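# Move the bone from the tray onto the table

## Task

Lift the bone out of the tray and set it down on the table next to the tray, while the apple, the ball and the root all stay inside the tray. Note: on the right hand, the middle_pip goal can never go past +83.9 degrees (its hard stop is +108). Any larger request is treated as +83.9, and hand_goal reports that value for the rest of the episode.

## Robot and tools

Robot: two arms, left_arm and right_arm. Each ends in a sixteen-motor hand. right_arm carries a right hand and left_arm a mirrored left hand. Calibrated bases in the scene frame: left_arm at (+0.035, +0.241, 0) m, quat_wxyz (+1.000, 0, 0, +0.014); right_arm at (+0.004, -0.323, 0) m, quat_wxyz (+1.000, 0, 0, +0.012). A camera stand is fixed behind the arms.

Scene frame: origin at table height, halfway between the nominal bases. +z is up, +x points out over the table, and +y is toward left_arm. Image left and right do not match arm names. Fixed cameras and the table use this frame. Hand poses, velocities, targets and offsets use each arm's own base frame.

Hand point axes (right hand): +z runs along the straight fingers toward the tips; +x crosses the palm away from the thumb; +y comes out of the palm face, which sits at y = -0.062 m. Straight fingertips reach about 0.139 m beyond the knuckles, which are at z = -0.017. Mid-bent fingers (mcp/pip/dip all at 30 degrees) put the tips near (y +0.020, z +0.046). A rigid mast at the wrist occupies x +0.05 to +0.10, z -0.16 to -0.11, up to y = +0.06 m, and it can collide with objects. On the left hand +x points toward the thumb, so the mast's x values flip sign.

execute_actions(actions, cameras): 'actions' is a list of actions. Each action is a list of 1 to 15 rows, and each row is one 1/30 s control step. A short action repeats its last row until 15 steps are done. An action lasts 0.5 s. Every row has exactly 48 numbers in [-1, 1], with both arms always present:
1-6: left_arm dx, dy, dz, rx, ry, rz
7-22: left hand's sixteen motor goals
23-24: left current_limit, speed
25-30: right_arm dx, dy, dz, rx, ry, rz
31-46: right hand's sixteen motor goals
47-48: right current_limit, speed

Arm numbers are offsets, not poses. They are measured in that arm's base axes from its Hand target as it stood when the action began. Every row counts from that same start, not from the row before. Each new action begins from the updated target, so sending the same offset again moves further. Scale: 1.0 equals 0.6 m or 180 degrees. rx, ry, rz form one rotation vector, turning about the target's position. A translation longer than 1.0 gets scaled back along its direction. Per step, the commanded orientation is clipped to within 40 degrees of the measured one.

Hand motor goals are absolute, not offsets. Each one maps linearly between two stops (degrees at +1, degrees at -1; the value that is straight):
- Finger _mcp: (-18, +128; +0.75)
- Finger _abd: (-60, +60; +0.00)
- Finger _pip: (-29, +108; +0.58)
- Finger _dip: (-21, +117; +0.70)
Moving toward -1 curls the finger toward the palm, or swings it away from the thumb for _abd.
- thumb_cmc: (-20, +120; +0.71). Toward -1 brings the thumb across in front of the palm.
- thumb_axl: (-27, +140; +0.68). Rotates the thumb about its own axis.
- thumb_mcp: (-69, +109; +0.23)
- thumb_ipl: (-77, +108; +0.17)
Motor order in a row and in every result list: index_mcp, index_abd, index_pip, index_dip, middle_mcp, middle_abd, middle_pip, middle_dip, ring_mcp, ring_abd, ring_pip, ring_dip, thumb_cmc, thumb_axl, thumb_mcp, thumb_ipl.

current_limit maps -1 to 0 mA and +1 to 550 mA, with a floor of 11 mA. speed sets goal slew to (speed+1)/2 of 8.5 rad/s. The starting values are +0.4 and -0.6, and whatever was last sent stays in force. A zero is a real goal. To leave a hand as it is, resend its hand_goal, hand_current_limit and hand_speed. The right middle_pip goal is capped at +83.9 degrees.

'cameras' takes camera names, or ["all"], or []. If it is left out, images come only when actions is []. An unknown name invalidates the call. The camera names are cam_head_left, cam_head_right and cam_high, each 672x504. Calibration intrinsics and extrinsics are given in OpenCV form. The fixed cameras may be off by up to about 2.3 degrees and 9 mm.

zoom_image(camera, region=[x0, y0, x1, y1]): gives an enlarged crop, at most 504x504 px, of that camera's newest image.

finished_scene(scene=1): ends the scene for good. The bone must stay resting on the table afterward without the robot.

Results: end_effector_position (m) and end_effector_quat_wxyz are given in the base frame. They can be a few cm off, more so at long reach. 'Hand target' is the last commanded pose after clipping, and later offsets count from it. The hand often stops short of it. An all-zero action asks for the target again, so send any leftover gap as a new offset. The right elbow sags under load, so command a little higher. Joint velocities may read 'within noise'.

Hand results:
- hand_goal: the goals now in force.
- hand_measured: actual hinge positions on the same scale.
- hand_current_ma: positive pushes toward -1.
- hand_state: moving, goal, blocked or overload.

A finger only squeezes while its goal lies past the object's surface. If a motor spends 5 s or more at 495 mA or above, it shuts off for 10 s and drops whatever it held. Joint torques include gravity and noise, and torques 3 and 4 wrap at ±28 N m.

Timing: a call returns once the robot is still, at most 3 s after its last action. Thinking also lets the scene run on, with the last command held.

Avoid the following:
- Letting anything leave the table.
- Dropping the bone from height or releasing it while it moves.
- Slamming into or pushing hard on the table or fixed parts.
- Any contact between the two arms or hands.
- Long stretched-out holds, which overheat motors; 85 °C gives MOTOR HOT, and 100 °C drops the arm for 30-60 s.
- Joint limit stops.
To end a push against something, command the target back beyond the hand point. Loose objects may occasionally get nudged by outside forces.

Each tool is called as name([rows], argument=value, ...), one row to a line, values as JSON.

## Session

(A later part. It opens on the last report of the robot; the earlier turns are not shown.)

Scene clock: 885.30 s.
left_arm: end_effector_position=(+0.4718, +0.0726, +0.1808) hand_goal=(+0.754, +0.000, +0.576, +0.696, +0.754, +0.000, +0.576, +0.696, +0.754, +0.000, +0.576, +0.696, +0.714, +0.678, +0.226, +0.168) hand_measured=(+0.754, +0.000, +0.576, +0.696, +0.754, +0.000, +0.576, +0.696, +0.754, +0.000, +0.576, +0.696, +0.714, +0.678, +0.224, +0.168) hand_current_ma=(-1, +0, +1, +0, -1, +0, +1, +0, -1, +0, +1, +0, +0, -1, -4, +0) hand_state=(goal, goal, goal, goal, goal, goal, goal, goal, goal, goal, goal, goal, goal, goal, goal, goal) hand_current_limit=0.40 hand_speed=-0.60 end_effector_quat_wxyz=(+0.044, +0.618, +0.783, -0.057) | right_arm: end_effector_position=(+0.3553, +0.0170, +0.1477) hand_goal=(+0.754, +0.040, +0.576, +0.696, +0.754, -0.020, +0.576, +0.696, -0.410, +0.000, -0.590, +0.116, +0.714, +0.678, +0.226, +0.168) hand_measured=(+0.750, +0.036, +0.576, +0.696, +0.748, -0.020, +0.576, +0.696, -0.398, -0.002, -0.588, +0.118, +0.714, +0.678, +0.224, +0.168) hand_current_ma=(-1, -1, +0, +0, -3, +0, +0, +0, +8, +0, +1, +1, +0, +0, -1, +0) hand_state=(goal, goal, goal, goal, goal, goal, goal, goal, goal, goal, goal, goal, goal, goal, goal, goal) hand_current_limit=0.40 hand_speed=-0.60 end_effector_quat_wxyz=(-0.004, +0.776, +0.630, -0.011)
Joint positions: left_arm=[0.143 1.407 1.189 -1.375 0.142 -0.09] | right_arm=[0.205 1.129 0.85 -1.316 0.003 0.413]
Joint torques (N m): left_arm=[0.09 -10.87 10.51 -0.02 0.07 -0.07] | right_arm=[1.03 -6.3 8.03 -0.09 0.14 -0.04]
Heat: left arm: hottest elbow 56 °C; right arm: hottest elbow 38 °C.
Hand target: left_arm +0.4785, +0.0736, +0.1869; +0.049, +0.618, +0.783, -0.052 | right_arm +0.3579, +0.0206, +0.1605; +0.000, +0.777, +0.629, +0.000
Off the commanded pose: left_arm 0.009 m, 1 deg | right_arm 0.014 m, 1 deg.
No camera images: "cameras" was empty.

execute_actions([
  [[0,0,0,0,0,0,0.754,0,0.576,0.696,0.754,0,0.576,0.696,0.754,0,0.576,0.696,0.714,0.678,0.226,0.168,0.4,-0.6,0.0125,0,-0.005,0,0,0,0.754,0.04,0.576,0.696,0.754,-0.02,0.576,0.696,-0.41,0,-0.59,0.116,0.714,0.678,0.226,0.168,0.4,-0.6]],
], cameras=["cam_head_left", "cam_head_right", "cam_high"])

zoom_image(camera="cam_head_left", region=[390, 320, 460, 390])

zoom_image(camera="cam_head_right", region=[390, 320, 460, 390])

zoom_image(camera="cam_high", region=[340, 290, 420, 370])

Scene clock: 914.70 s.
left_arm: end_effector_position=(+0.4718, +0.0726, +0.1808) hand_goal=(+0.754, +0.000, +0.576, +0.696, +0.754, +0.000, +0.576, +0.696, +0.754, +0.000, +0.576, +0.696, +0.714, +0.678, +0.226, +0.168) hand_measured=(+0.754, +0.000, +0.576, +0.696, +0.754, +0.000, +0.576, +0.696, +0.754, +0.000, +0.576, +0.696, +0.714, +0.678, +0.224, +0.168) hand_current_ma=(-1, +0, +1, +0, -1, +0, +1, +0, -1, +0, +1, +0, +0, -1, -4, +0) hand_state=(goal, goal, goal, goal, goal, goal, goal, goal, goal, goal, goal, goal, goal, goal, goal, goal) hand_current_limit=0.40 hand_speed=-0.60 end_effector_quat_wxyz=(+0.044, +0.618, +0.783, -0.057) | right_arm: end_effector_position=(+0.3553, +0.0170, +0.1477) hand_goal=(+0.754, +0.040, +0.576, +0.696, +0.754, -0.020, +0.576, +0.696, -0.410, +0.000, -0.590, +0.116, +0.714, +0.678, +0.226, +0.168) hand_measured=(+0.750, +0.036, +0.576, +0.696, +0.748, -0.020, +0.576, +0.696, -0.398, -0.002, -0.588, +0.118, +0.714, +0.678, +0.224, +0.168) hand_current_ma=(-1, -1, +0, +0, -3, +0, +0, +0, +8, +0, +1, +1, +0, +0, -1, +0) hand_state=(goal, goal, goal, goal, goal, goal, goal, goal, goal, goal, goal, goal, goal, goal, goal, goal) hand_current_limit=0.40 hand_speed=-0.60 end_effector_quat_wxyz=(-0.004, +0.776, +0.630, -0.011)
Joint positions: left_arm=[0.143 1.407 1.189 -1.375 0.142 -0.09] | right_arm=[0.205 1.129 0.85 -1.316 0.003 0.413]
Joint torques (N m): left_arm=[0.15 -10.99 10.5 0.02 0.07 -0.07] | right_arm=[0.62 -4.6 8.72 0.5 0.15 -0.08]
Heat: left arm: hottest elbow 57 °C; right arm: hottest elbow 41 °C.
Hand target: left_arm +0.4785, +0.0736, +0.1869; +0.049, +0.618, +0.783, -0.052 | right_arm +0.3654, +0.0206, +0.1575; +0.000, +0.777, +0.629, +0.000
Off the commanded pose: left_arm 0.009 m, 1 deg | right_arm 0.015 m, 1 deg.

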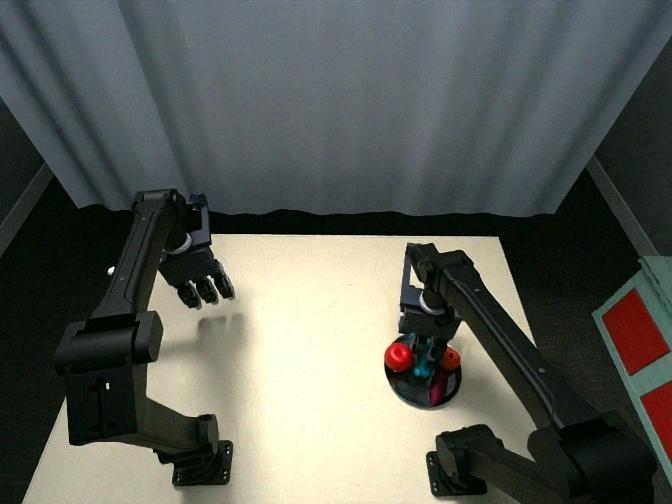

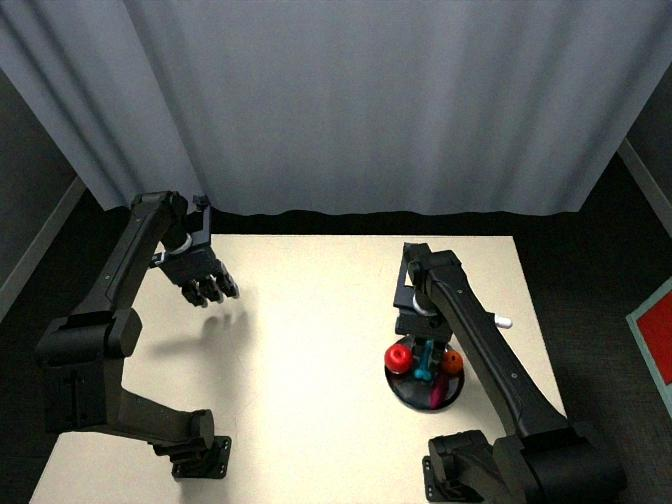

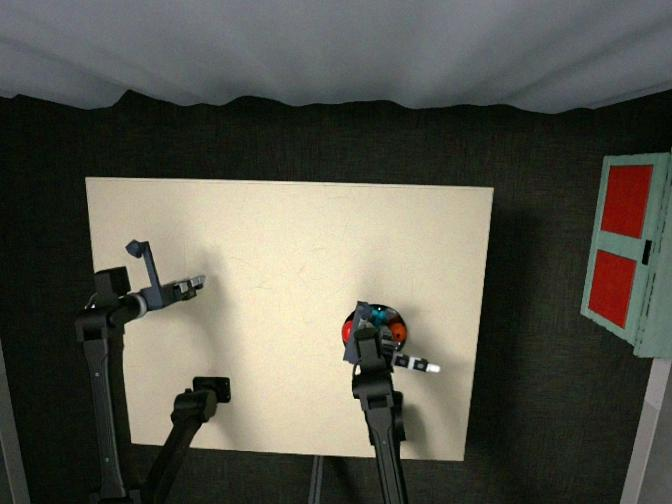

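Scaled by 7.200 from the camera's 672x504 image, which has a finer 960x720 frame.

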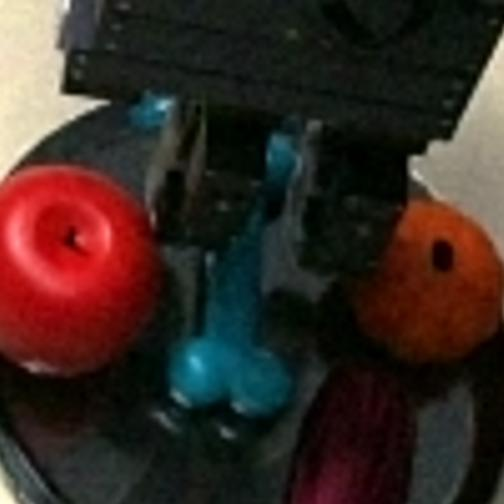

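Scaled by 7.200 from the camera's 672x504 image, which has a finer 960x720 frame.

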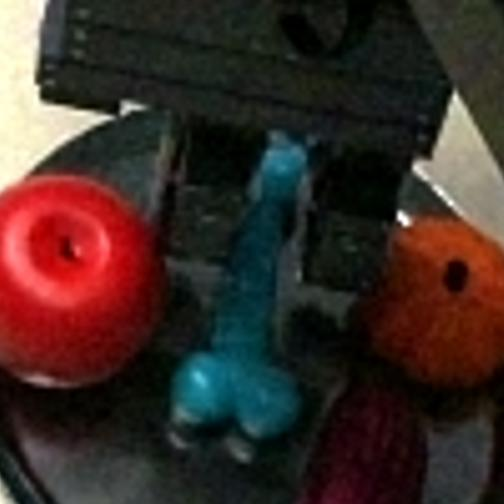

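Scaled by 6.300 from the camera's 672x504 image, which has a finer 960x720 frame.

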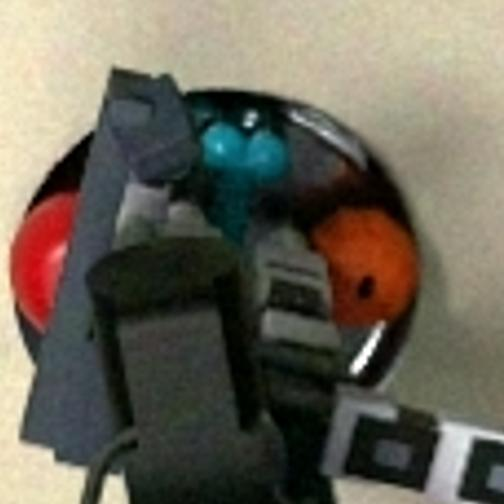

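execute_actions([
  [[0,0,0,0,0,0,0.754,0,0.576,0.696,0.754,0,0.576,0.696,0.754,0,0.576,0.696,0.714,0.678,0.226,0.168,0.4,-0.6,-0.011,0.002,-0.03,0,0,0,0.754,0.04,0.576,0.696,0.754,-0.03,0.576,0.696,-0.41,0,-0.59,0.116,0.714,0.678,0.226,0.168,0.4,-0.6]],
  [[0,0,0,0,0,0,0.754,0,0.576,0.696,0.754,0,0.576,0.696,0.754,0,0.576,0.696,0.714,0.678,0.226,0.168,0.4,-0.6,0,0,-0.022,0,0,0,0.754,0.04,0.576,0.696,0.754,-0.03,0.576,0.696,-0.41,0,-0.59,0.116,0.714,0.678,0.226,0.168,0.4,-0.6]],
], cameras=[])

Scene clock: 946.83 s.
left_arm: end_effector_position=(+0.4718, +0.0726, +0.1808) hand_goal=(+0.754, +0.000, +0.576, +0.696, +0.754, +0.000, +0.576, +0.696, +0.754, +0.000, +0.576, +0.696, +0.714, +0.678, +0.226, +0.168) hand_measured=(+0.754, +0.000, +0.576, +0.696, +0.754, +0.000, +0.576, +0.696, +0.754, +0.000, +0.576, +0.696, +0.714, +0.678, +0.224, +0.168) hand_current_ma=(-1, +0, +1, +0, -1, +0, +1, +0, -1, +0, +1, +0, +0, -1, -4, +0) hand_state=(goal, goal, goal, goal, goal, goal, goal, goal, goal, goal, goal, goal, goal, goal, goal, goal) hand_current_limit=0.40 hand_speed=-0.60 end_effector_quat_wxyz=(+0.044, +0.618, +0.783, -0.057) | right_arm: end_effector_position=(+0.3598, +0.0186, +0.1355) hand_goal=(+0.754, +0.040, +0.576, +0.696, +0.754, -0.030, +0.576, +0.696, -0.410, +0.000, -0.590, +0.116, +0.714, +0.678, +0.226, +0.168) hand_measured=(+0.750, +0.036, +0.576, +0.696, +0.748, -0.020, +0.576, +0.696, -0.398, -0.002, -0.588, +0.118, +0.714, +0.678, +0.224, +0.168) hand_current_ma=(-1, -1, +0, +0, -2, +4, +0, +0, +8, +0, +1, +1, +0, +0, -1, +0) hand_state=(goal, goal, goal, goal, goal, goal, goal, goal, goal, goal, goal, goal, goal, goal, goal, goal) hand_current_limit=0.40 hand_speed=-0.60 end_effector_quat_wxyz=(+0.004, +0.777, +0.630, +0.005)
Joint positions: left_arm=[0.143 1.407 1.189 -1.375 0.142 -0.09] | right_arm=[0.208 1.13 0.811 -1.239 0.004 0.416]
Joint torques (N m): left_arm=[0.21 -10.7 10.51 -0.01 0.08 -0.07] | right_arm=[1.14 -4.01 5.74 0.98 0.11 -0.04]
Heat: left arm: hottest elbow 57 °C; right arm: hottest elbow 44 °C.
Hand target: left_arm +0.4785, +0.0736, +0.1869; +0.049, +0.618, +0.783, -0.052 | right_arm +0.3587, +0.0217, +0.1263; +0.000, +0.777, +0.629, -0.001
Off the commanded pose: left_arm 0.009 m, 1 deg | right_arm 0.010 m, 1 deg.
No camera images: "cameras" was empty.

execute_actions([
  [[0,0,0,0,0,0,0.754,0,0.576,0.696,0.754,0,0.576,0.696,0.754,0,0.576,0.696,0.714,0.678,0.226,0.168,0.4,-0.6,0,0,-0.015,0,0,0,0.754,0.04,0.576,0.696,0.754,-0.03,0.576,0.696,-0.41,0,-0.59,0.116,0.714,0.678,0.226,0.168,0.4,-0.6]],
], cameras=["cam_head_left", "cam_head_right", "cam_high"])

zoom_image(camera="cam_head_left", region=[390, 320, 460, 390])

zoom_image(camera="cam_head_right", region=[390, 320, 460, 390])

zoom_image(camera="cam_high", region=[340, 290, 420, 370])

Scene clock: 958.27 s.
left_arm: end_effector_position=(+0.4718, +0.0726, +0.1808) hand_goal=(+0.754, +0.000, +0.576, +0.696, +0.754, +0.000, +0.576, +0.696, +0.754, +0.000, +0.576, +0.696, +0.714, +0.678, +0.226, +0.168) hand_measured=(+0.754, +0.000, +0.576, +0.696, +0.754, +0.000, +0.576, +0.696, +0.754, +0.000, +0.576, +0.696, +0.714, +0.678, +0.224, +0.168) hand_current_ma=(-1, +0, +1, +0, -1, +0, +1, +0, -1, +0, +1, +0, +0, -1, -4, +0) hand_state=(goal, goal, goal, goal, goal, goal, goal, goal, goal, goal, goal, goal, goal, goal, goal, goal) hand_current_limit=0.40 hand_speed=-0.60 end_effector_quat_wxyz=(+0.044, +0.618, +0.783, -0.057) | right_arm: end_effector_position=(+0.3610, +0.0188, +0.1307) hand_goal=(+0.754, +0.040, +0.576, +0.696, +0.754, -0.030, +0.576, +0.696, -0.410, +0.000, -0.590, +0.116, +0.714, +0.678, +0.226, +0.168) hand_measured=(+0.752, +0.036, +0.576, +0.696, +0.756, -0.020, +0.578, +0.696, -0.398, -0.002, -0.588, +0.118, +0.714, +0.678, +0.224, +0.168) hand_current_ma=(-1, -1, +0, +0, +1, +4, +0, +0, +8, +0, +1, +1, +0, +0, -1, +0) hand_state=(goal, goal, goal, goal, goal, goal, goal, goal, goal, goal, goal, goal, goal, goal, goal, goal) hand_current_limit=0.40 hand_speed=-0.60 end_effector_quat_wxyz=(+0.006, +0.777, +0.630, +0.008)
Joint positions: left_arm=[0.143 1.407 1.189 -1.375 0.142 -0.09] | right_arm=[0.208 1.134 0.799 -1.216 0.004 0.417]
Joint torques (N m): left_arm=[0.15 -10.75 10.48 -0.01 0.08 -0.08] | right_arm=[1.03 -3.6 5.29 1.21 0.11 -0.05]
Heat: left arm: hottest elbow 57 °C; right arm: hottest elbow 43 °C.
Hand target: left_arm +0.4785, +0.0736, +0.1869; +0.049, +0.618, +0.783, -0.052 | right_arm +0.3588, +0.0218, +0.1173; +0.000, +0.777, +0.629, -0.001
Off the commanded pose: left_arm 0.009 m, 1 deg | right_arm 0.014 m, 1 deg.

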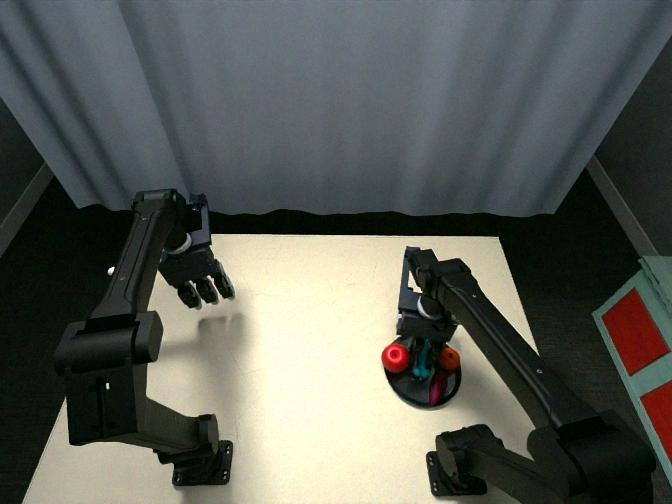

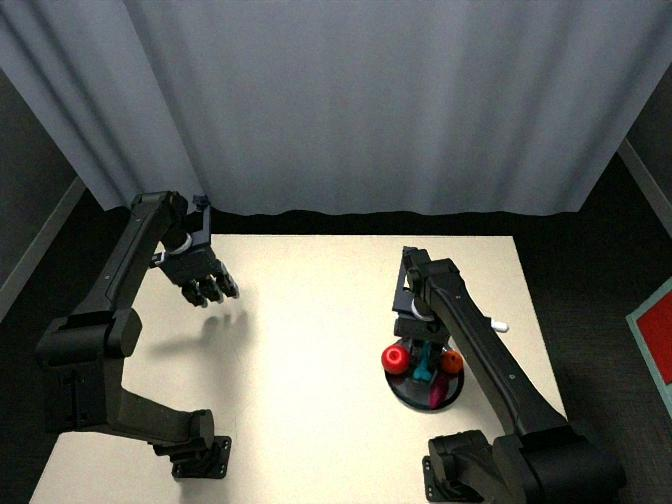

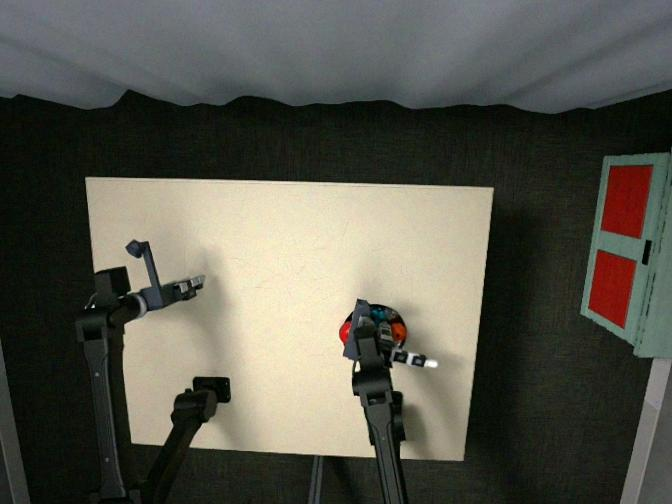

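Scaled by 7.200 from the camera's 672x504 image, which has a finer 960x720 frame.

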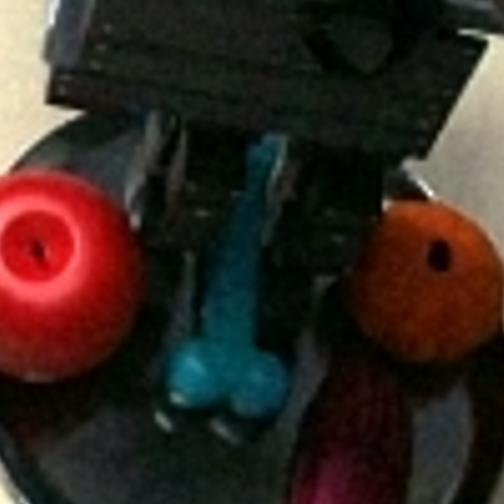

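Scaled by 7.200 from the camera's 672x504 image, which has a finer 960x720 frame.

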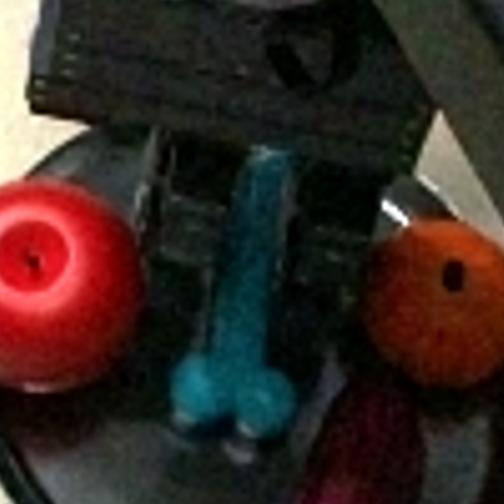

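Scaled by 6.300 from the camera's 672x504 image, which has a finer 960x720 frame.

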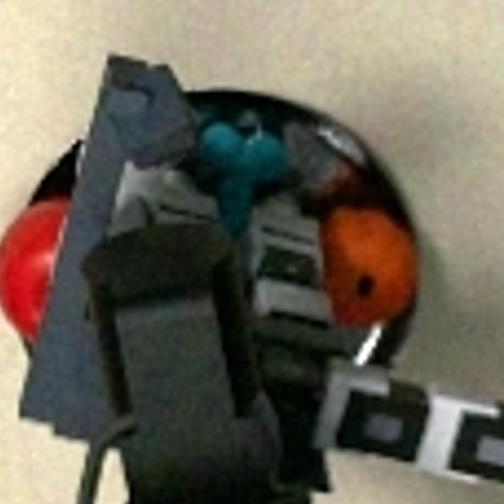

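execute_actions([
  [[0,0,0,0,0,0,0.754,0,0.576,0.696,0.754,0,0.576,0.696,0.754,0,0.576,0.696,0.714,0.678,0.226,0.168,0.4,-0.6,0,0,-0.012,0,0,0,0.754,0.0,0.576,0.696,0.754,0.02,0.576,0.696,-0.41,0,-0.59,0.116,0.714,0.678,0.226,0.168,0.4,-0.8]],
  [[0,0,0,0,0,0,0.754,0,0.576,0.696,0.754,0,0.576,0.696,0.754,0,0.576,0.696,0.714,0.678,0.226,0.168,0.4,-0.6,0,0,0,0,0,0,0.754,-0.12,0.576,0.696,0.754,0.14,0.576,0.696,-0.41,0,-0.59,0.116,0.714,0.678,0.226,0.168,0.4,-0.8]],
], cameras=[])

Scene clock: 982.13 s.
left_arm: end_effector_position=(+0.4718, +0.0726, +0.1808) hand_goal=(+0.754, +0.000, +0.576, +0.696, +0.754, +0.000, +0.576, +0.696, +0.754, +0.000, +0.576, +0.696, +0.714, +0.678, +0.226, +0.168) hand_measured=(+0.754, +0.000, +0.576, +0.696, +0.754, +0.000, +0.576, +0.696, +0.754, +0.000, +0.576, +0.696, +0.714, +0.678, +0.224, +0.168) hand_current_ma=(-1, +0, +1, +0, -1, +0, +1, +0, -1, +0, +1, +0, +0, -1, -4, +0) hand_state=(goal, goal, goal, goal, goal, goal, goal, goal, goal, goal, goal, goal, goal, goal, goal, goal) hand_current_limit=0.40 hand_speed=-0.60 end_effector_quat_wxyz=(+0.044, +0.618, +0.783, -0.057) | right_arm: end_effector_position=(+0.3638, +0.0197, +0.1311) hand_goal=(+0.754, -0.120, +0.576, +0.696, +0.754, +0.140, +0.576, +0.696, -0.410, +0.000, -0.590, +0.116, +0.714, +0.678, +0.226, +0.168) hand_measured=(+0.762, -0.022, +0.580, +0.698, +0.768, +0.048, +0.586, +0.700, -0.398, -0.002, -0.588, +0.118, +0.714, +0.678, +0.224, +0.168) hand_current_ma=(+4, +174, +1, +0, +9, -155, +6, +1, +8, +0, +1, +1, +0, +0, -1, +0) hand_state=(goal, blocked, goal, goal, goal, blocked, goal, goal, goal, goal, goal, goal, goal, goal, goal, goal) hand_current_limit=0.40 hand_speed=-0.80 end_effector_quat_wxyz=(+0.009, +0.777, +0.629, +0.013)
Joint positions: left_arm=[0.143 1.407 1.189 -1.375 0.142 -0.09] | right_arm=[0.21 1.134 0.797 -1.202 0.004 0.419]
Joint torques (N m): left_arm=[0.09 -10.7 10.45 -0.05 0.07 -0.06] | right_arm=[1.03 -3.14 4.36 1.46 0.12 -0.07]
Heat: left arm: hottest elbow 57 °C; right arm: hottest elbow 41 °C.
Hand target: left_arm +0.4785, +0.0736, +0.1869; +0.049, +0.618, +0.783, -0.052 | right_arm +0.3589, +0.0218, +0.1101; +0.000, +0.777, +0.629, -0.001
Off the commanded pose: left_arm 0.009 m, 1 deg | right_arm 0.022 m, 2 deg.
No camera images: "cameras" was empty.

execute_actions([
  [[0,0,0,0,0,0,0.754,0,0.576,0.696,0.754,0,0.576,0.696,0.754,0,0.576,0.696,0.714,0.678,0.226,0.168,0.4,-0.6,0,0,0.004,0,0,0,0.754,-0.25,0.576,0.696,0.754,0.28,0.576,0.696,-0.41,0,-0.59,0.116,0.714,0.678,0.226,0.168,0.4,-0.8]],
  [[0,0,0,0,0,0,0.754,0,0.576,0.696,0.754,0,0.576,0.696,0.754,0,0.576,0.696,0.714,0.678,0.226,0.168,0.4,-0.6,0,0,0.03,0,0,0,0.754,-0.25,0.576,0.696,0.754,0.28,0.576,0.696,-0.41,0,-0.59,0.116,0.714,0.678,0.226,0.168,0.4,-0.8]],
  [[0,0,0,0,0,0,0.754,0,0.576,0.696,0.754,0,0.576,0.696,0.754,0,0.576,0.696,0.714,0.678,0.226,0.168,0.4,-0.6,0,0,0.03,0,0,0,0.754,-0.25,0.576,0.696,0.754,0.28,0.576,0.696,-0.41,0,-0.59,0.116,0.714,0.678,0.226,0.168,0.4,-0.8]],
], cameras=["cam_head_left", "cam_head_right", "cam_high"])

zoom_image(camera="cam_head_left", region=[380, 310, 470, 400])

zoom_image(camera="cam_high", region=[330, 290, 420, 380])

Scene clock: 1000.40 s.
left_arm: end_effector_position=(+0.4718, +0.0726, +0.1808) hand_goal=(+0.754, +0.000, +0.576, +0.696, +0.754, +0.000, +0.576, +0.696, +0.754, +0.000, +0.576, +0.696, +0.714, +0.678, +0.226, +0.168) hand_measured=(+0.754, +0.000, +0.576, +0.696, +0.754, +0.000, +0.576, +0.696, +0.754, +0.000, +0.576, +0.696, +0.714, +0.678, +0.224, +0.168) hand_current_ma=(-1, +0, +1, +0, -1, +0, +1, +0, -1, +0, +1, +0, +0, -1, -4, +0) hand_state=(goal, goal, goal, goal, goal, goal, goal, goal, goal, goal, goal, goal, goal, goal, goal, goal) hand_current_limit=0.40 hand_speed=-0.60 end_effector_quat_wxyz=(+0.044, +0.618, +0.783, -0.057) | right_arm: end_effector_position=(+0.3470, +0.0167, +0.1271) hand_goal=(+0.754, -0.250, +0.576, +0.696, +0.754, +0.280, +0.576, +0.696, -0.410, +0.000, -0.590, +0.116, +0.714, +0.678, +0.226, +0.168) hand_measured=(+0.754, -0.030, +0.576, +0.694, +0.736, +0.054, +0.564, +0.692, -0.398, -0.002, -0.588, +0.118, +0.714, +0.678, +0.224, +0.168) hand_current_ma=(+0, +385, +0, +0, -15, -385, -7, -1, +8, +0, +1, +1, +0, +0, -1, +0) hand_state=(goal, blocked, goal, goal, goal, blocked, goal, goal, goal, goal, goal, goal, goal, goal, goal, goal) hand_current_limit=0.40 hand_speed=-0.80 end_effector_quat_wxyz=(-0.007, +0.777, +0.630, -0.018)
Joint positions: left_arm=[0.143 1.407 1.189 -1.375 0.142 -0.09] | right_arm=[0.211 1.134 0.799 -1.274 0.003 0.419]
Joint torques (N m): left_arm=[0.09 -10.75 10.5 -0.02 0.08 -0.06] | right_arm=[0.85 -5.71 9.95 -0.28 0.13 -0.06]
Heat: left arm: hottest elbow 57 °C; right arm: hottest elbow 40 °C.
Hand target: left_arm +0.4785, +0.0736, +0.1869; +0.049, +0.618, +0.783, -0.052 | right_arm +0.3588, +0.0218, +0.1486; +0.000, +0.777, +0.629, +0.000
Off the commanded pose: left_arm 0.009 m, 1 deg | right_arm 0.025 m, 2 deg.

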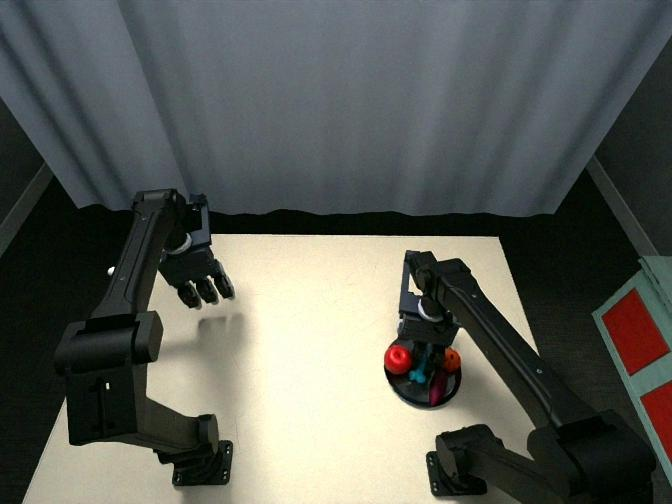

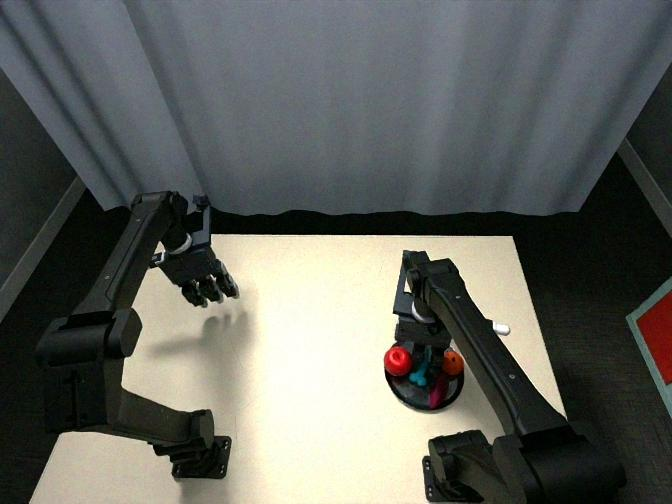

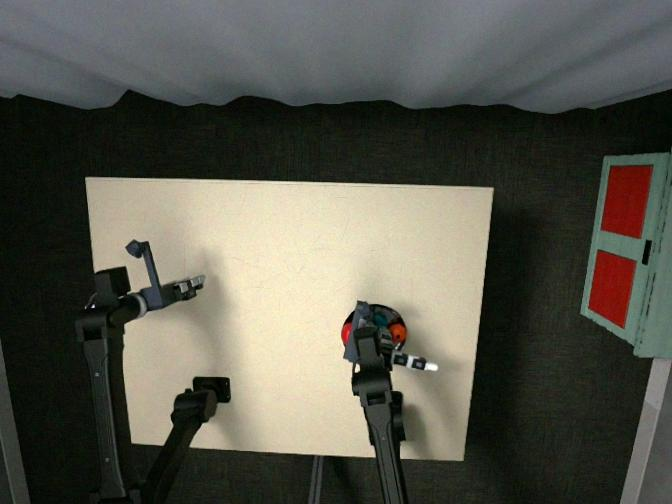

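Scaled by 5.600 from the camera's 672x504 image, which has a finer 960x720 frame.

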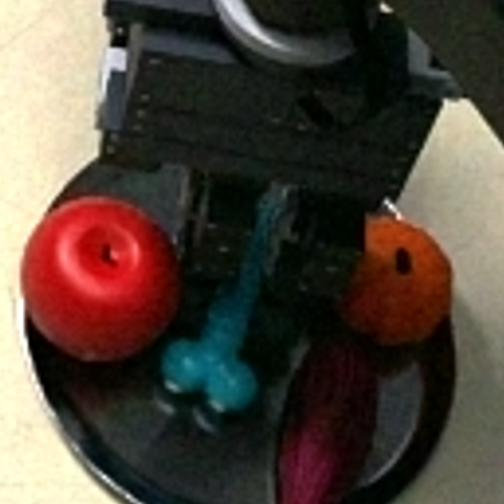

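Scaled by 5.600 from the camera's 672x504 image, which has a finer 960x720 frame.

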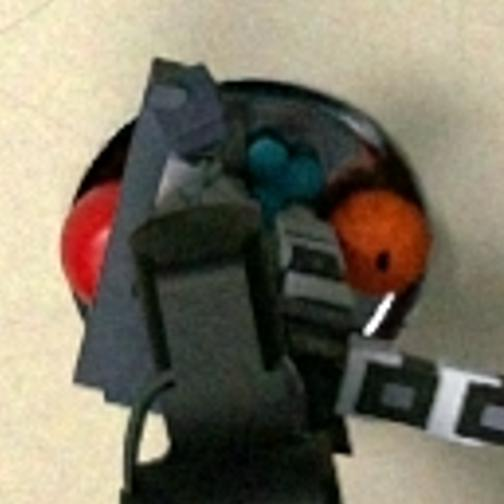

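execute_actions([
  [[0,0,0,0,0,0,0.754,0,0.576,0.696,0.754,0,0.576,0.696,0.754,0,0.576,0.696,0.714,0.678,0.226,0.168,0.4,-0.6,0,0,0.03,0,0,0,0.754,-0.25,0.576,0.696,0.754,0.28,0.576,0.696,-0.41,0,-0.59,0.116,0.714,0.678,0.226,0.168,0.4,-0.8]],
  [[0,0,0,0,0,0,0.754,0,0.576,0.696,0.754,0,0.576,0.696,0.754,0,0.576,0.696,0.714,0.678,0.226,0.168,0.4,-0.6,0,0,0.03,0,0,0,0.754,-0.25,0.576,0.696,0.754,0.28,0.576,0.696,-0.41,0,-0.59,0.116,0.714,0.678,0.226,0.168,0.4,-0.8]],
], cameras=["cam_head_left", "cam_head_right", "cam_high"])

zoom_image(camera="cam_head_left", region=[380, 310, 470, 400])

zoom_image(camera="cam_head_right", region=[380, 310, 470, 400])

zoom_image(camera="cam_high", region=[330, 290, 420, 380])

Scene clock: 1026.13 s.
left_arm: end_effector_position=(+0.4718, +0.0726, +0.1808) hand_goal=(+0.754, +0.000, +0.576, +0.696, +0.754, +0.000, +0.576, +0.696, +0.754, +0.000, +0.576, +0.696, +0.714, +0.678, +0.226, +0.168) hand_measured=(+0.754, +0.000, +0.576, +0.696, +0.754, +0.000, +0.576, +0.696, +0.754, +0.000, +0.576, +0.696, +0.714, +0.678, +0.224, +0.168) hand_current_ma=(-1, +0, +1, +0, -1, +0, +1, +0, -1, +0, +1, +0, +0, -1, -4, +0) hand_state=(goal, goal, goal, goal, goal, goal, goal, goal, goal, goal, goal, goal, goal, goal, goal, goal) hand_current_limit=0.40 hand_speed=-0.60 end_effector_quat_wxyz=(+0.044, +0.618, +0.783, -0.057) | right_arm: end_effector_position=(+0.3434, +0.0161, +0.1556) hand_goal=(+0.754, -0.250, +0.576, +0.696, +0.754, +0.280, +0.576, +0.696, -0.410, +0.000, -0.590, +0.116, +0.714, +0.678, +0.226, +0.168) hand_measured=(+0.758, -0.030, +0.578, +0.696, +0.736, +0.054, +0.564, +0.692, -0.398, -0.002, -0.588, +0.118, +0.714, +0.678, +0.224, +0.168) hand_current_ma=(+1, +385, +0, +0, -14, -385, -7, -1, +8, +0, +1, +1, +0, +0, -1, +0) hand_state=(goal, blocked, goal, goal, goal, blocked, goal, goal, goal, goal, goal, goal, goal, goal, goal, goal) hand_current_limit=0.40 hand_speed=-0.80 end_effector_quat_wxyz=(-0.013, +0.776, +0.630, -0.027)
Joint positions: left_arm=[0.143 1.407 1.189 -1.375 0.142 -0.09] | right_arm=[0.211 1.113 0.866 -1.384 0.002 0.419]
Joint torques (N m): left_arm=[0.03 -10.81 10.48 -0.01 0.08 -0.07] | right_arm=[0.85 -6.12 10.93 -0.09 0.18 -0.07]
Heat: left arm: hottest elbow 57 °C; right arm: hottest elbow 44 °C.
Hand target: left_arm +0.4785, +0.0736, +0.1869; +0.049, +0.618, +0.783, -0.052 | right_arm +0.3588, +0.0218, +0.1846; +0.000, +0.777, +0.629, +0.000
Off the commanded pose: left_arm 0.009 m, 1 deg | right_arm 0.033 m, 3 deg.

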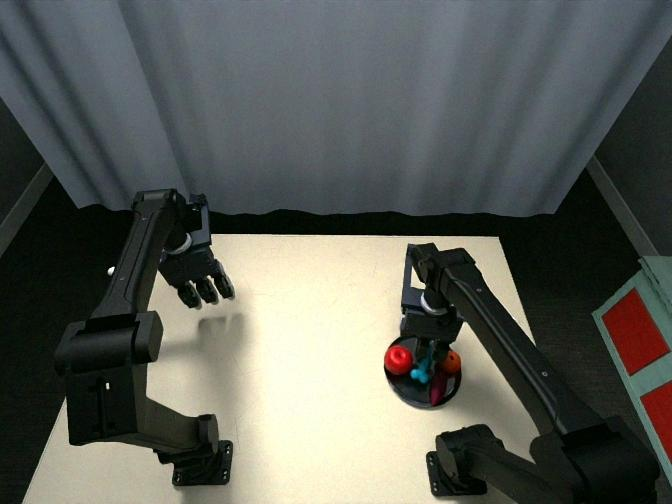

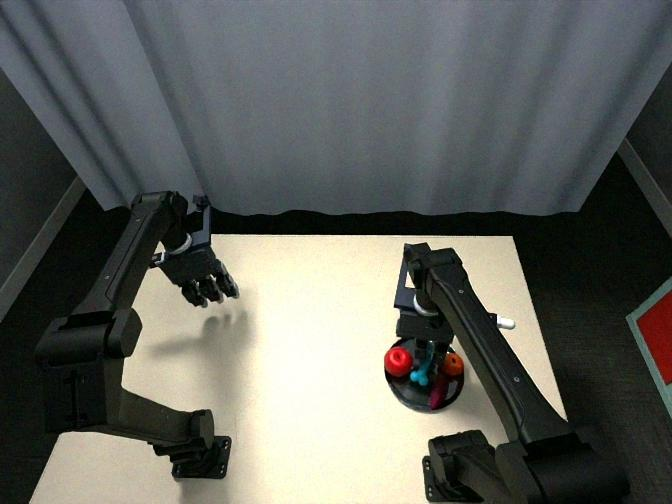

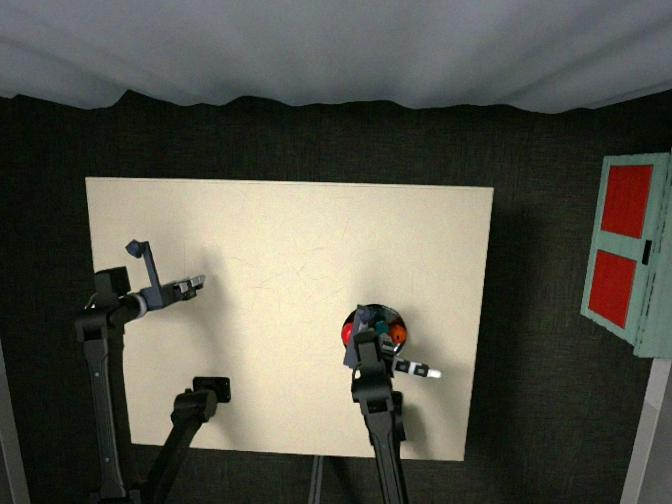

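Scaled by 5.600 from the camera's 672x504 image, which has a finer 960x720 frame.

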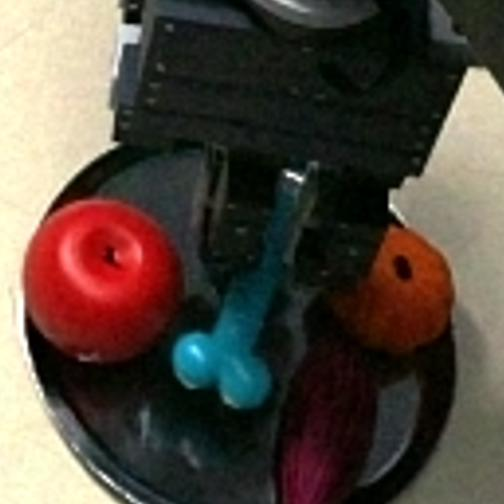

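Scaled by 5.600 from the camera's 672x504 image, which has a finer 960x720 frame.

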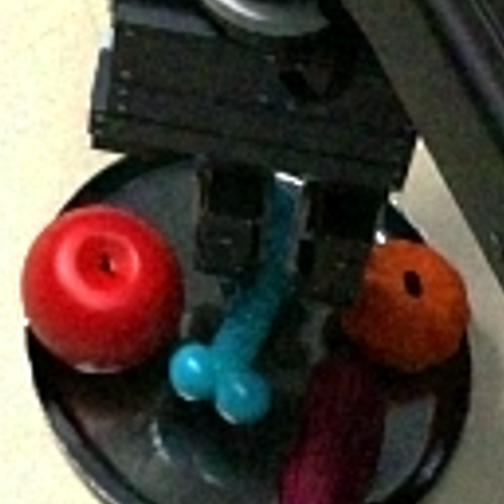

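Scaled by 5.600 from the camera's 672x504 image, which has a finer 960x720 frame.

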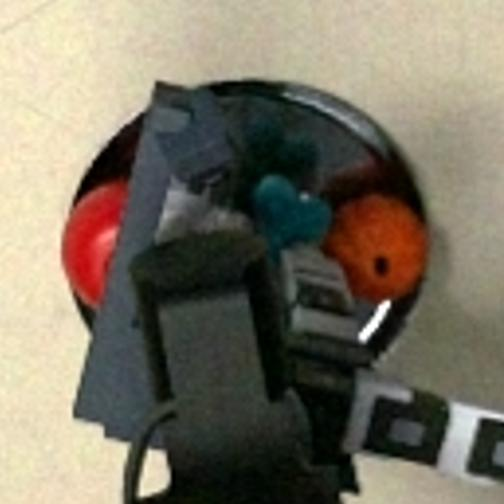

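execute_actions([
  [[0,0,0,0,0,0,0.754,0,0.576,0.696,0.754,0,0.576,0.696,0.754,0,0.576,0.696,0.714,0.678,0.226,0.168,0.4,-0.6,0,0,0.03,0,0,0,0.754,-0.25,0.576,0.696,0.754,0.28,0.576,0.696,-0.41,0,-0.59,0.116,0.714,0.678,0.226,0.168,0.4,-0.8]],
  [[0,0,0,0,0,0,0.754,0,0.576,0.696,0.754,0,0.576,0.696,0.754,0,0.576,0.696,0.714,0.678,0.226,0.168,0.4,-0.6,0,0,0.025,0,0,0,0.754,-0.25,0.576,0.696,0.754,0.28,0.576,0.696,-0.41,0,-0.59,0.116,0.714,0.678,0.226,0.168,0.4,-0.8]],
  [[0,0,0,0,0,0,0.754,0,0.576,0.696,0.754,0,0.576,0.696,0.754,0,0.576,0.696,0.714,0.678,0.226,0.168,0.4,-0.6,0.03,0,0.01,0,0,0,0.754,-0.25,0.576,0.696,0.754,0.28,0.576,0.696,-0.41,0,-0.59,0.116,0.714,0.678,0.226,0.168,0.4,-0.8]],
], cameras=["cam_head_left", "cam_high"])

zoom_image(camera="cam_head_left", region=[380, 300, 480, 400])

zoom_image(camera="cam_high", region=[330, 280, 430, 380])

Scene clock: 1073.13 s.
left_arm: end_effector_position=(+0.4718, +0.0726, +0.1808) hand_goal=(+0.754, +0.000, +0.576, +0.696, +0.754, +0.000, +0.576, +0.696, +0.754, +0.000, +0.576, +0.696, +0.714, +0.678, +0.226, +0.168) hand_measured=(+0.754, +0.000, +0.576, +0.696, +0.754, +0.000, +0.576, +0.696, +0.754, +0.000, +0.576, +0.696, +0.714, +0.678, +0.224, +0.168) hand_current_ma=(-1, +0, +1, +0, -1, +0, +1, +0, -1, +0, +1, +0, +0, -1, -4, +0) hand_state=(goal, goal, goal, goal, goal, goal, goal, goal, goal, goal, goal, goal, goal, goal, goal, goal) hand_current_limit=0.40 hand_speed=-0.60 end_effector_quat_wxyz=(+0.044, +0.618, +0.783, -0.057) | right_arm: end_effector_position=(+0.3611, +0.0199, +0.2033) hand_goal=(+0.754, -0.250, +0.576, +0.696, +0.754, +0.280, +0.576, +0.696, -0.410, +0.000, -0.590, +0.116, +0.714, +0.678, +0.226, +0.168) hand_measured=(+0.758, -0.030, +0.578, +0.696, +0.736, +0.054, +0.564, +0.692, -0.398, -0.002, -0.588, +0.118, +0.714, +0.678, +0.224, +0.168) hand_current_ma=(+1, +385, +0, +0, -14, -385, -7, -1, +8, +0, +1, +1, +0, +0, -1, +0) hand_state=(goal, blocked, goal, goal, goal, blocked, goal, goal, goal, goal, goal, goal, goal, goal, goal, goal) hand_current_limit=0.40 hand_speed=-0.80 end_effector_quat_wxyz=(-0.007, +0.777, +0.630, -0.016)
Joint positions: left_arm=[0.143 1.407 1.189 -1.375 0.142 -0.09] | right_arm=[0.211 1.121 0.995 -1.478 0.002 0.419]
Joint torques (N m): left_arm=[0.15 -10.81 10.52 -0.03 0.08 -0.08] | right_arm=[-0.21 -4.37 11.19 -0.06 0.21 -0.17]
Heat: left arm: hottest elbow 58 °C; right arm: hottest elbow 47 °C.
Hand target: left_arm +0.4785, +0.0736, +0.1869; +0.049, +0.618, +0.783, -0.052 | right_arm +0.3769, +0.0218, +0.2236; +0.000, +0.777, +0.629, +0.000
Off the commanded pose: left_arm 0.009 m, 1 deg | right_arm 0.026 m, 2 deg.
Images, in order (width x height): cam_head_left 672x504, cam_high 672x504.

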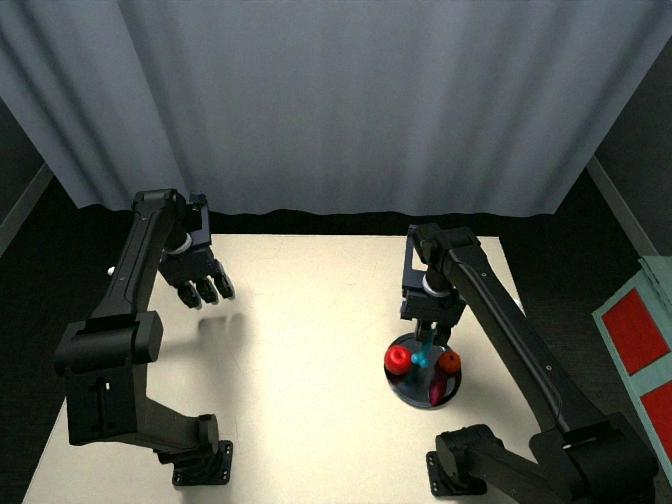

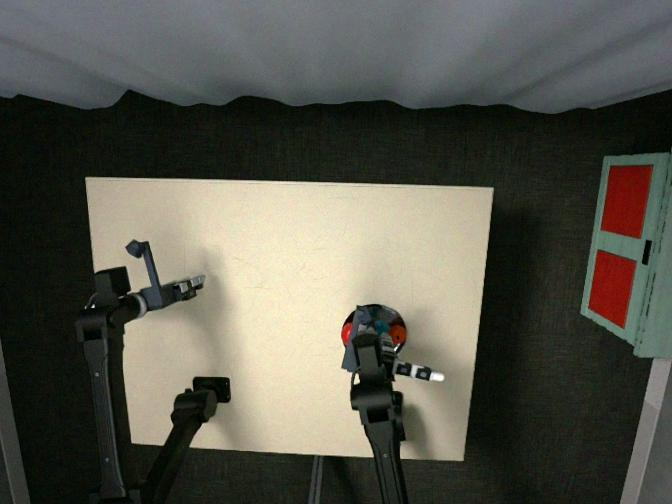

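Scaled by 5.040 from the camera's 672x504 image, which has a finer 960x720 frame.

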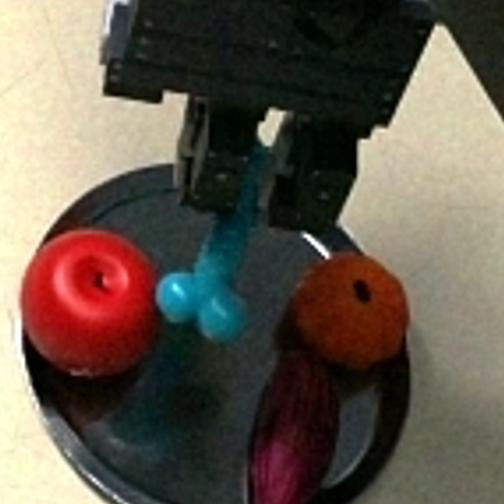

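Scaled by 5.040 from the camera's 672x504 image, which has a finer 960x720 frame.

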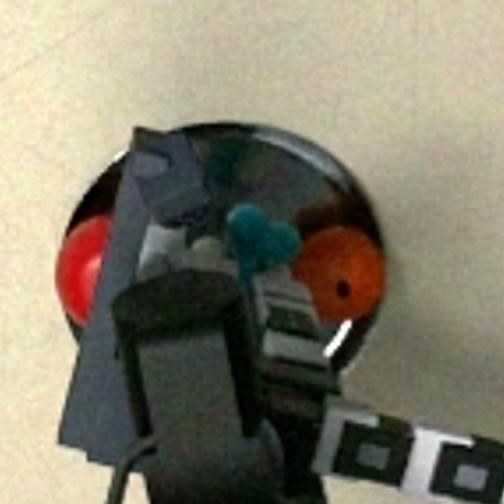

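execute_actions([
  [[0,0,0,0,0,0,0.754,0,0.576,0.696,0.754,0,0.576,0.696,0.754,0,0.576,0.696,0.714,0.678,0.226,0.168,0.4,-0.6,0.05,0,0,0,0,0,0.754,-0.25,0.576,0.696,0.754,0.28,0.576,0.696,-0.41,0,-0.59,0.116,0.714,0.678,0.226,0.168,0.4,-0.8]],
  [[0,0,0,0,0,0,0.754,0,0.576,0.696,0.754,0,0.576,0.696,0.754,0,0.576,0.696,0.714,0.678,0.226,0.168,0.4,-0.6,0.06,0,0,0,0,0,0.754,-0.25,0.576,0.696,0.754,0.28,0.576,0.696,-0.41,0,-0.59,0.116,0.714,0.678,0.226,0.168,0.4,-0.8]],
  [[0,0,0,0,0,0,0.754,0,0.576,0.696,0.754,0,0.576,0.696,0.754,0,0.576,0.696,0.714,0.678,0.226,0.168,0.4,-0.6,0.06,0,0,0,0,0,0.754,-0.25,0.576,0.696,0.754,0.28,0.576,0.696,-0.41,0,-0.59,0.116,0.714,0.678,0.226,0.168,0.4,-0.8]],
  [[0,0,0,0,0,0,0.754,0,0.576,0.696,0.754,0,0.576,0.696,0.754,0,0.576,0.696,0.714,0.678,0.226,0.168,0.4,-0.6,0.06,0,0,0,0,0,0.754,-0.25,0.576,0.696,0.754,0.28,0.576,0.696,-0.41,0,-0.59,0.116,0.714,0.678,0.226,0.168,0.4,-0.8]],
  [[0,0,0,0,0,0,0.754,0,0.576,0.696,0.754,0,0.576,0.696,0.754,0,0.576,0.696,0.714,0.678,0.226,0.168,0.4,-0.6,0.05,0,0,0,0,0,0.754,-0.25,0.576,0.696,0.754,0.28,0.576,0.696,-0.41,0,-0.59,0.116,0.714,0.678,0.226,0.168,0.4,-0.8]],
], cameras=["cam_head_left", "cam_high"])

zoom_image(camera="cam_head_left", region=[370, 260, 480, 400])

zoom_image(camera="cam_high", region=[320, 230, 430, 380])

Scene clock: 1098.13 s.
left_arm: end_effector_position=(+0.4718, +0.0726, +0.1808) hand_goal=(+0.754, +0.000, +0.576, +0.696, +0.754, +0.000, +0.576, +0.696, +0.754, +0.000, +0.576, +0.696, +0.714, +0.678, +0.226, +0.168) hand_measured=(+0.754, +0.000, +0.576, +0.696, +0.754, +0.000, +0.576, +0.696, +0.754, +0.000, +0.576, +0.696, +0.714, +0.678, +0.224, +0.168) hand_current_ma=(-1, +0, +1, +0, -1, +0, +1, +0, -1, +0, +1, +0, +0, -1, -4, +0) hand_state=(goal, goal, goal, goal, goal, goal, goal, goal, goal, goal, goal, goal, goal, goal, goal, goal) hand_current_limit=0.40 hand_speed=-0.60 end_effector_quat_wxyz=(+0.044, +0.618, +0.783, -0.057) | right_arm: end_effector_position=(+0.5269, +0.0230, +0.2044) hand_goal=(+0.754, -0.250, +0.576, +0.696, +0.754, +0.280, +0.576, +0.696, -0.410, +0.000, -0.590, +0.116, +0.714, +0.678, +0.226, +0.168) hand_measured=(+0.760, -0.030, +0.578, +0.696, +0.740, +0.054, +0.564, +0.692, -0.398, -0.002, -0.588, +0.118, +0.714, +0.678, +0.224, +0.168) hand_current_ma=(+2, +385, +0, +0, -10, -385, -7, -1, +8, +0, +1, +1, +0, +0, -1, +0) hand_state=(goal, blocked, goal, goal, goal, blocked, goal, goal, goal, goal, goal, goal, goal, goal, goal, goal) hand_current_limit=0.40 hand_speed=-0.80 end_effector_quat_wxyz=(-0.008, +0.778, +0.628, -0.015)
Joint positions: left_arm=[0.143 1.407 1.189 -1.375 0.142 -0.09] | right_arm=[0.142 1.555 1.408 -1.459 0.002 0.355]
Joint torques (N m): left_arm=[0.21 -10.75 10.48 -0.03 0.07 -0.05] | right_arm=[-0.5 -10.7 11.43 -0.14 0.22 -0.25]
Heat: left arm: hottest elbow 58 °C; right arm: hottest elbow 48 °C.
Hand target: left_arm +0.4785, +0.0736, +0.1869; +0.049, +0.618, +0.783, -0.052 | right_arm +0.5448, +0.0218, +0.2235; +0.000, +0.777, +0.629, -0.001
Off the commanded pose: left_arm 0.009 m, 1 deg | right_arm 0.026 m, 2 deg.
Images, in order (width x height): cam_head_left 672x504, cam_high 672x504.

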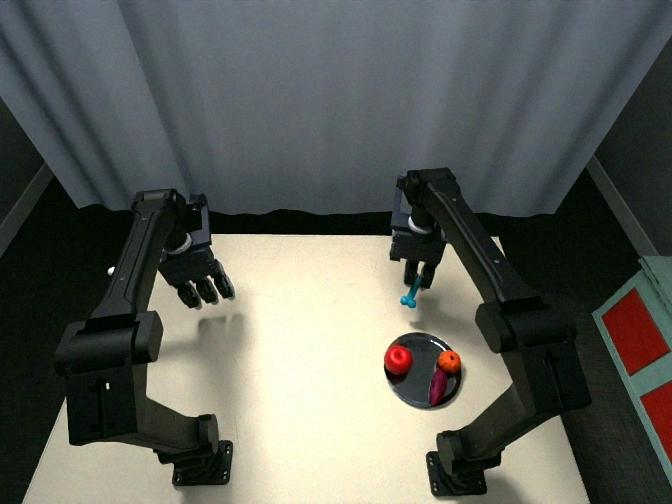

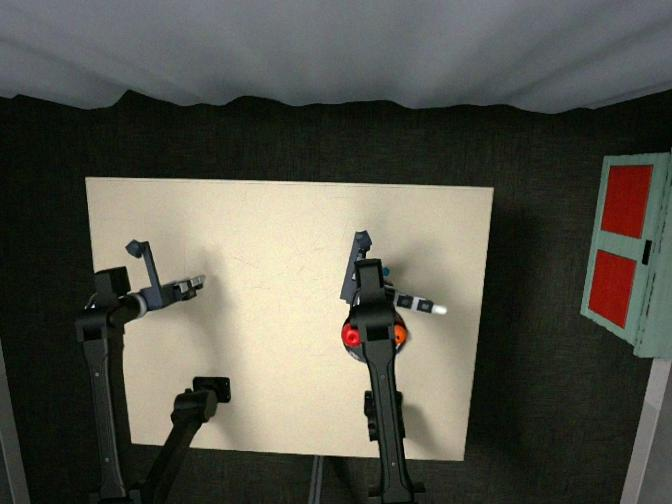

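Scaled by 3.600 from the camera's 672x504 image, which has a finer 960x720 frame.

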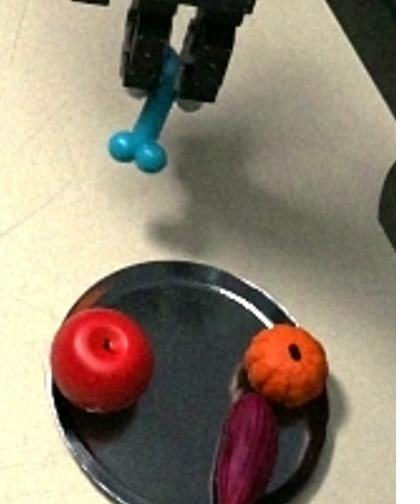

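Scaled by 3.360 from the camera's 672x504 image, which has a finer 960x720 frame.

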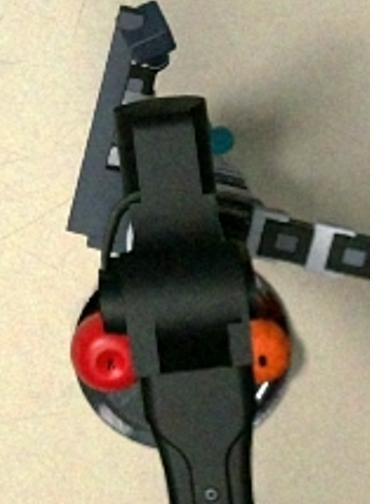

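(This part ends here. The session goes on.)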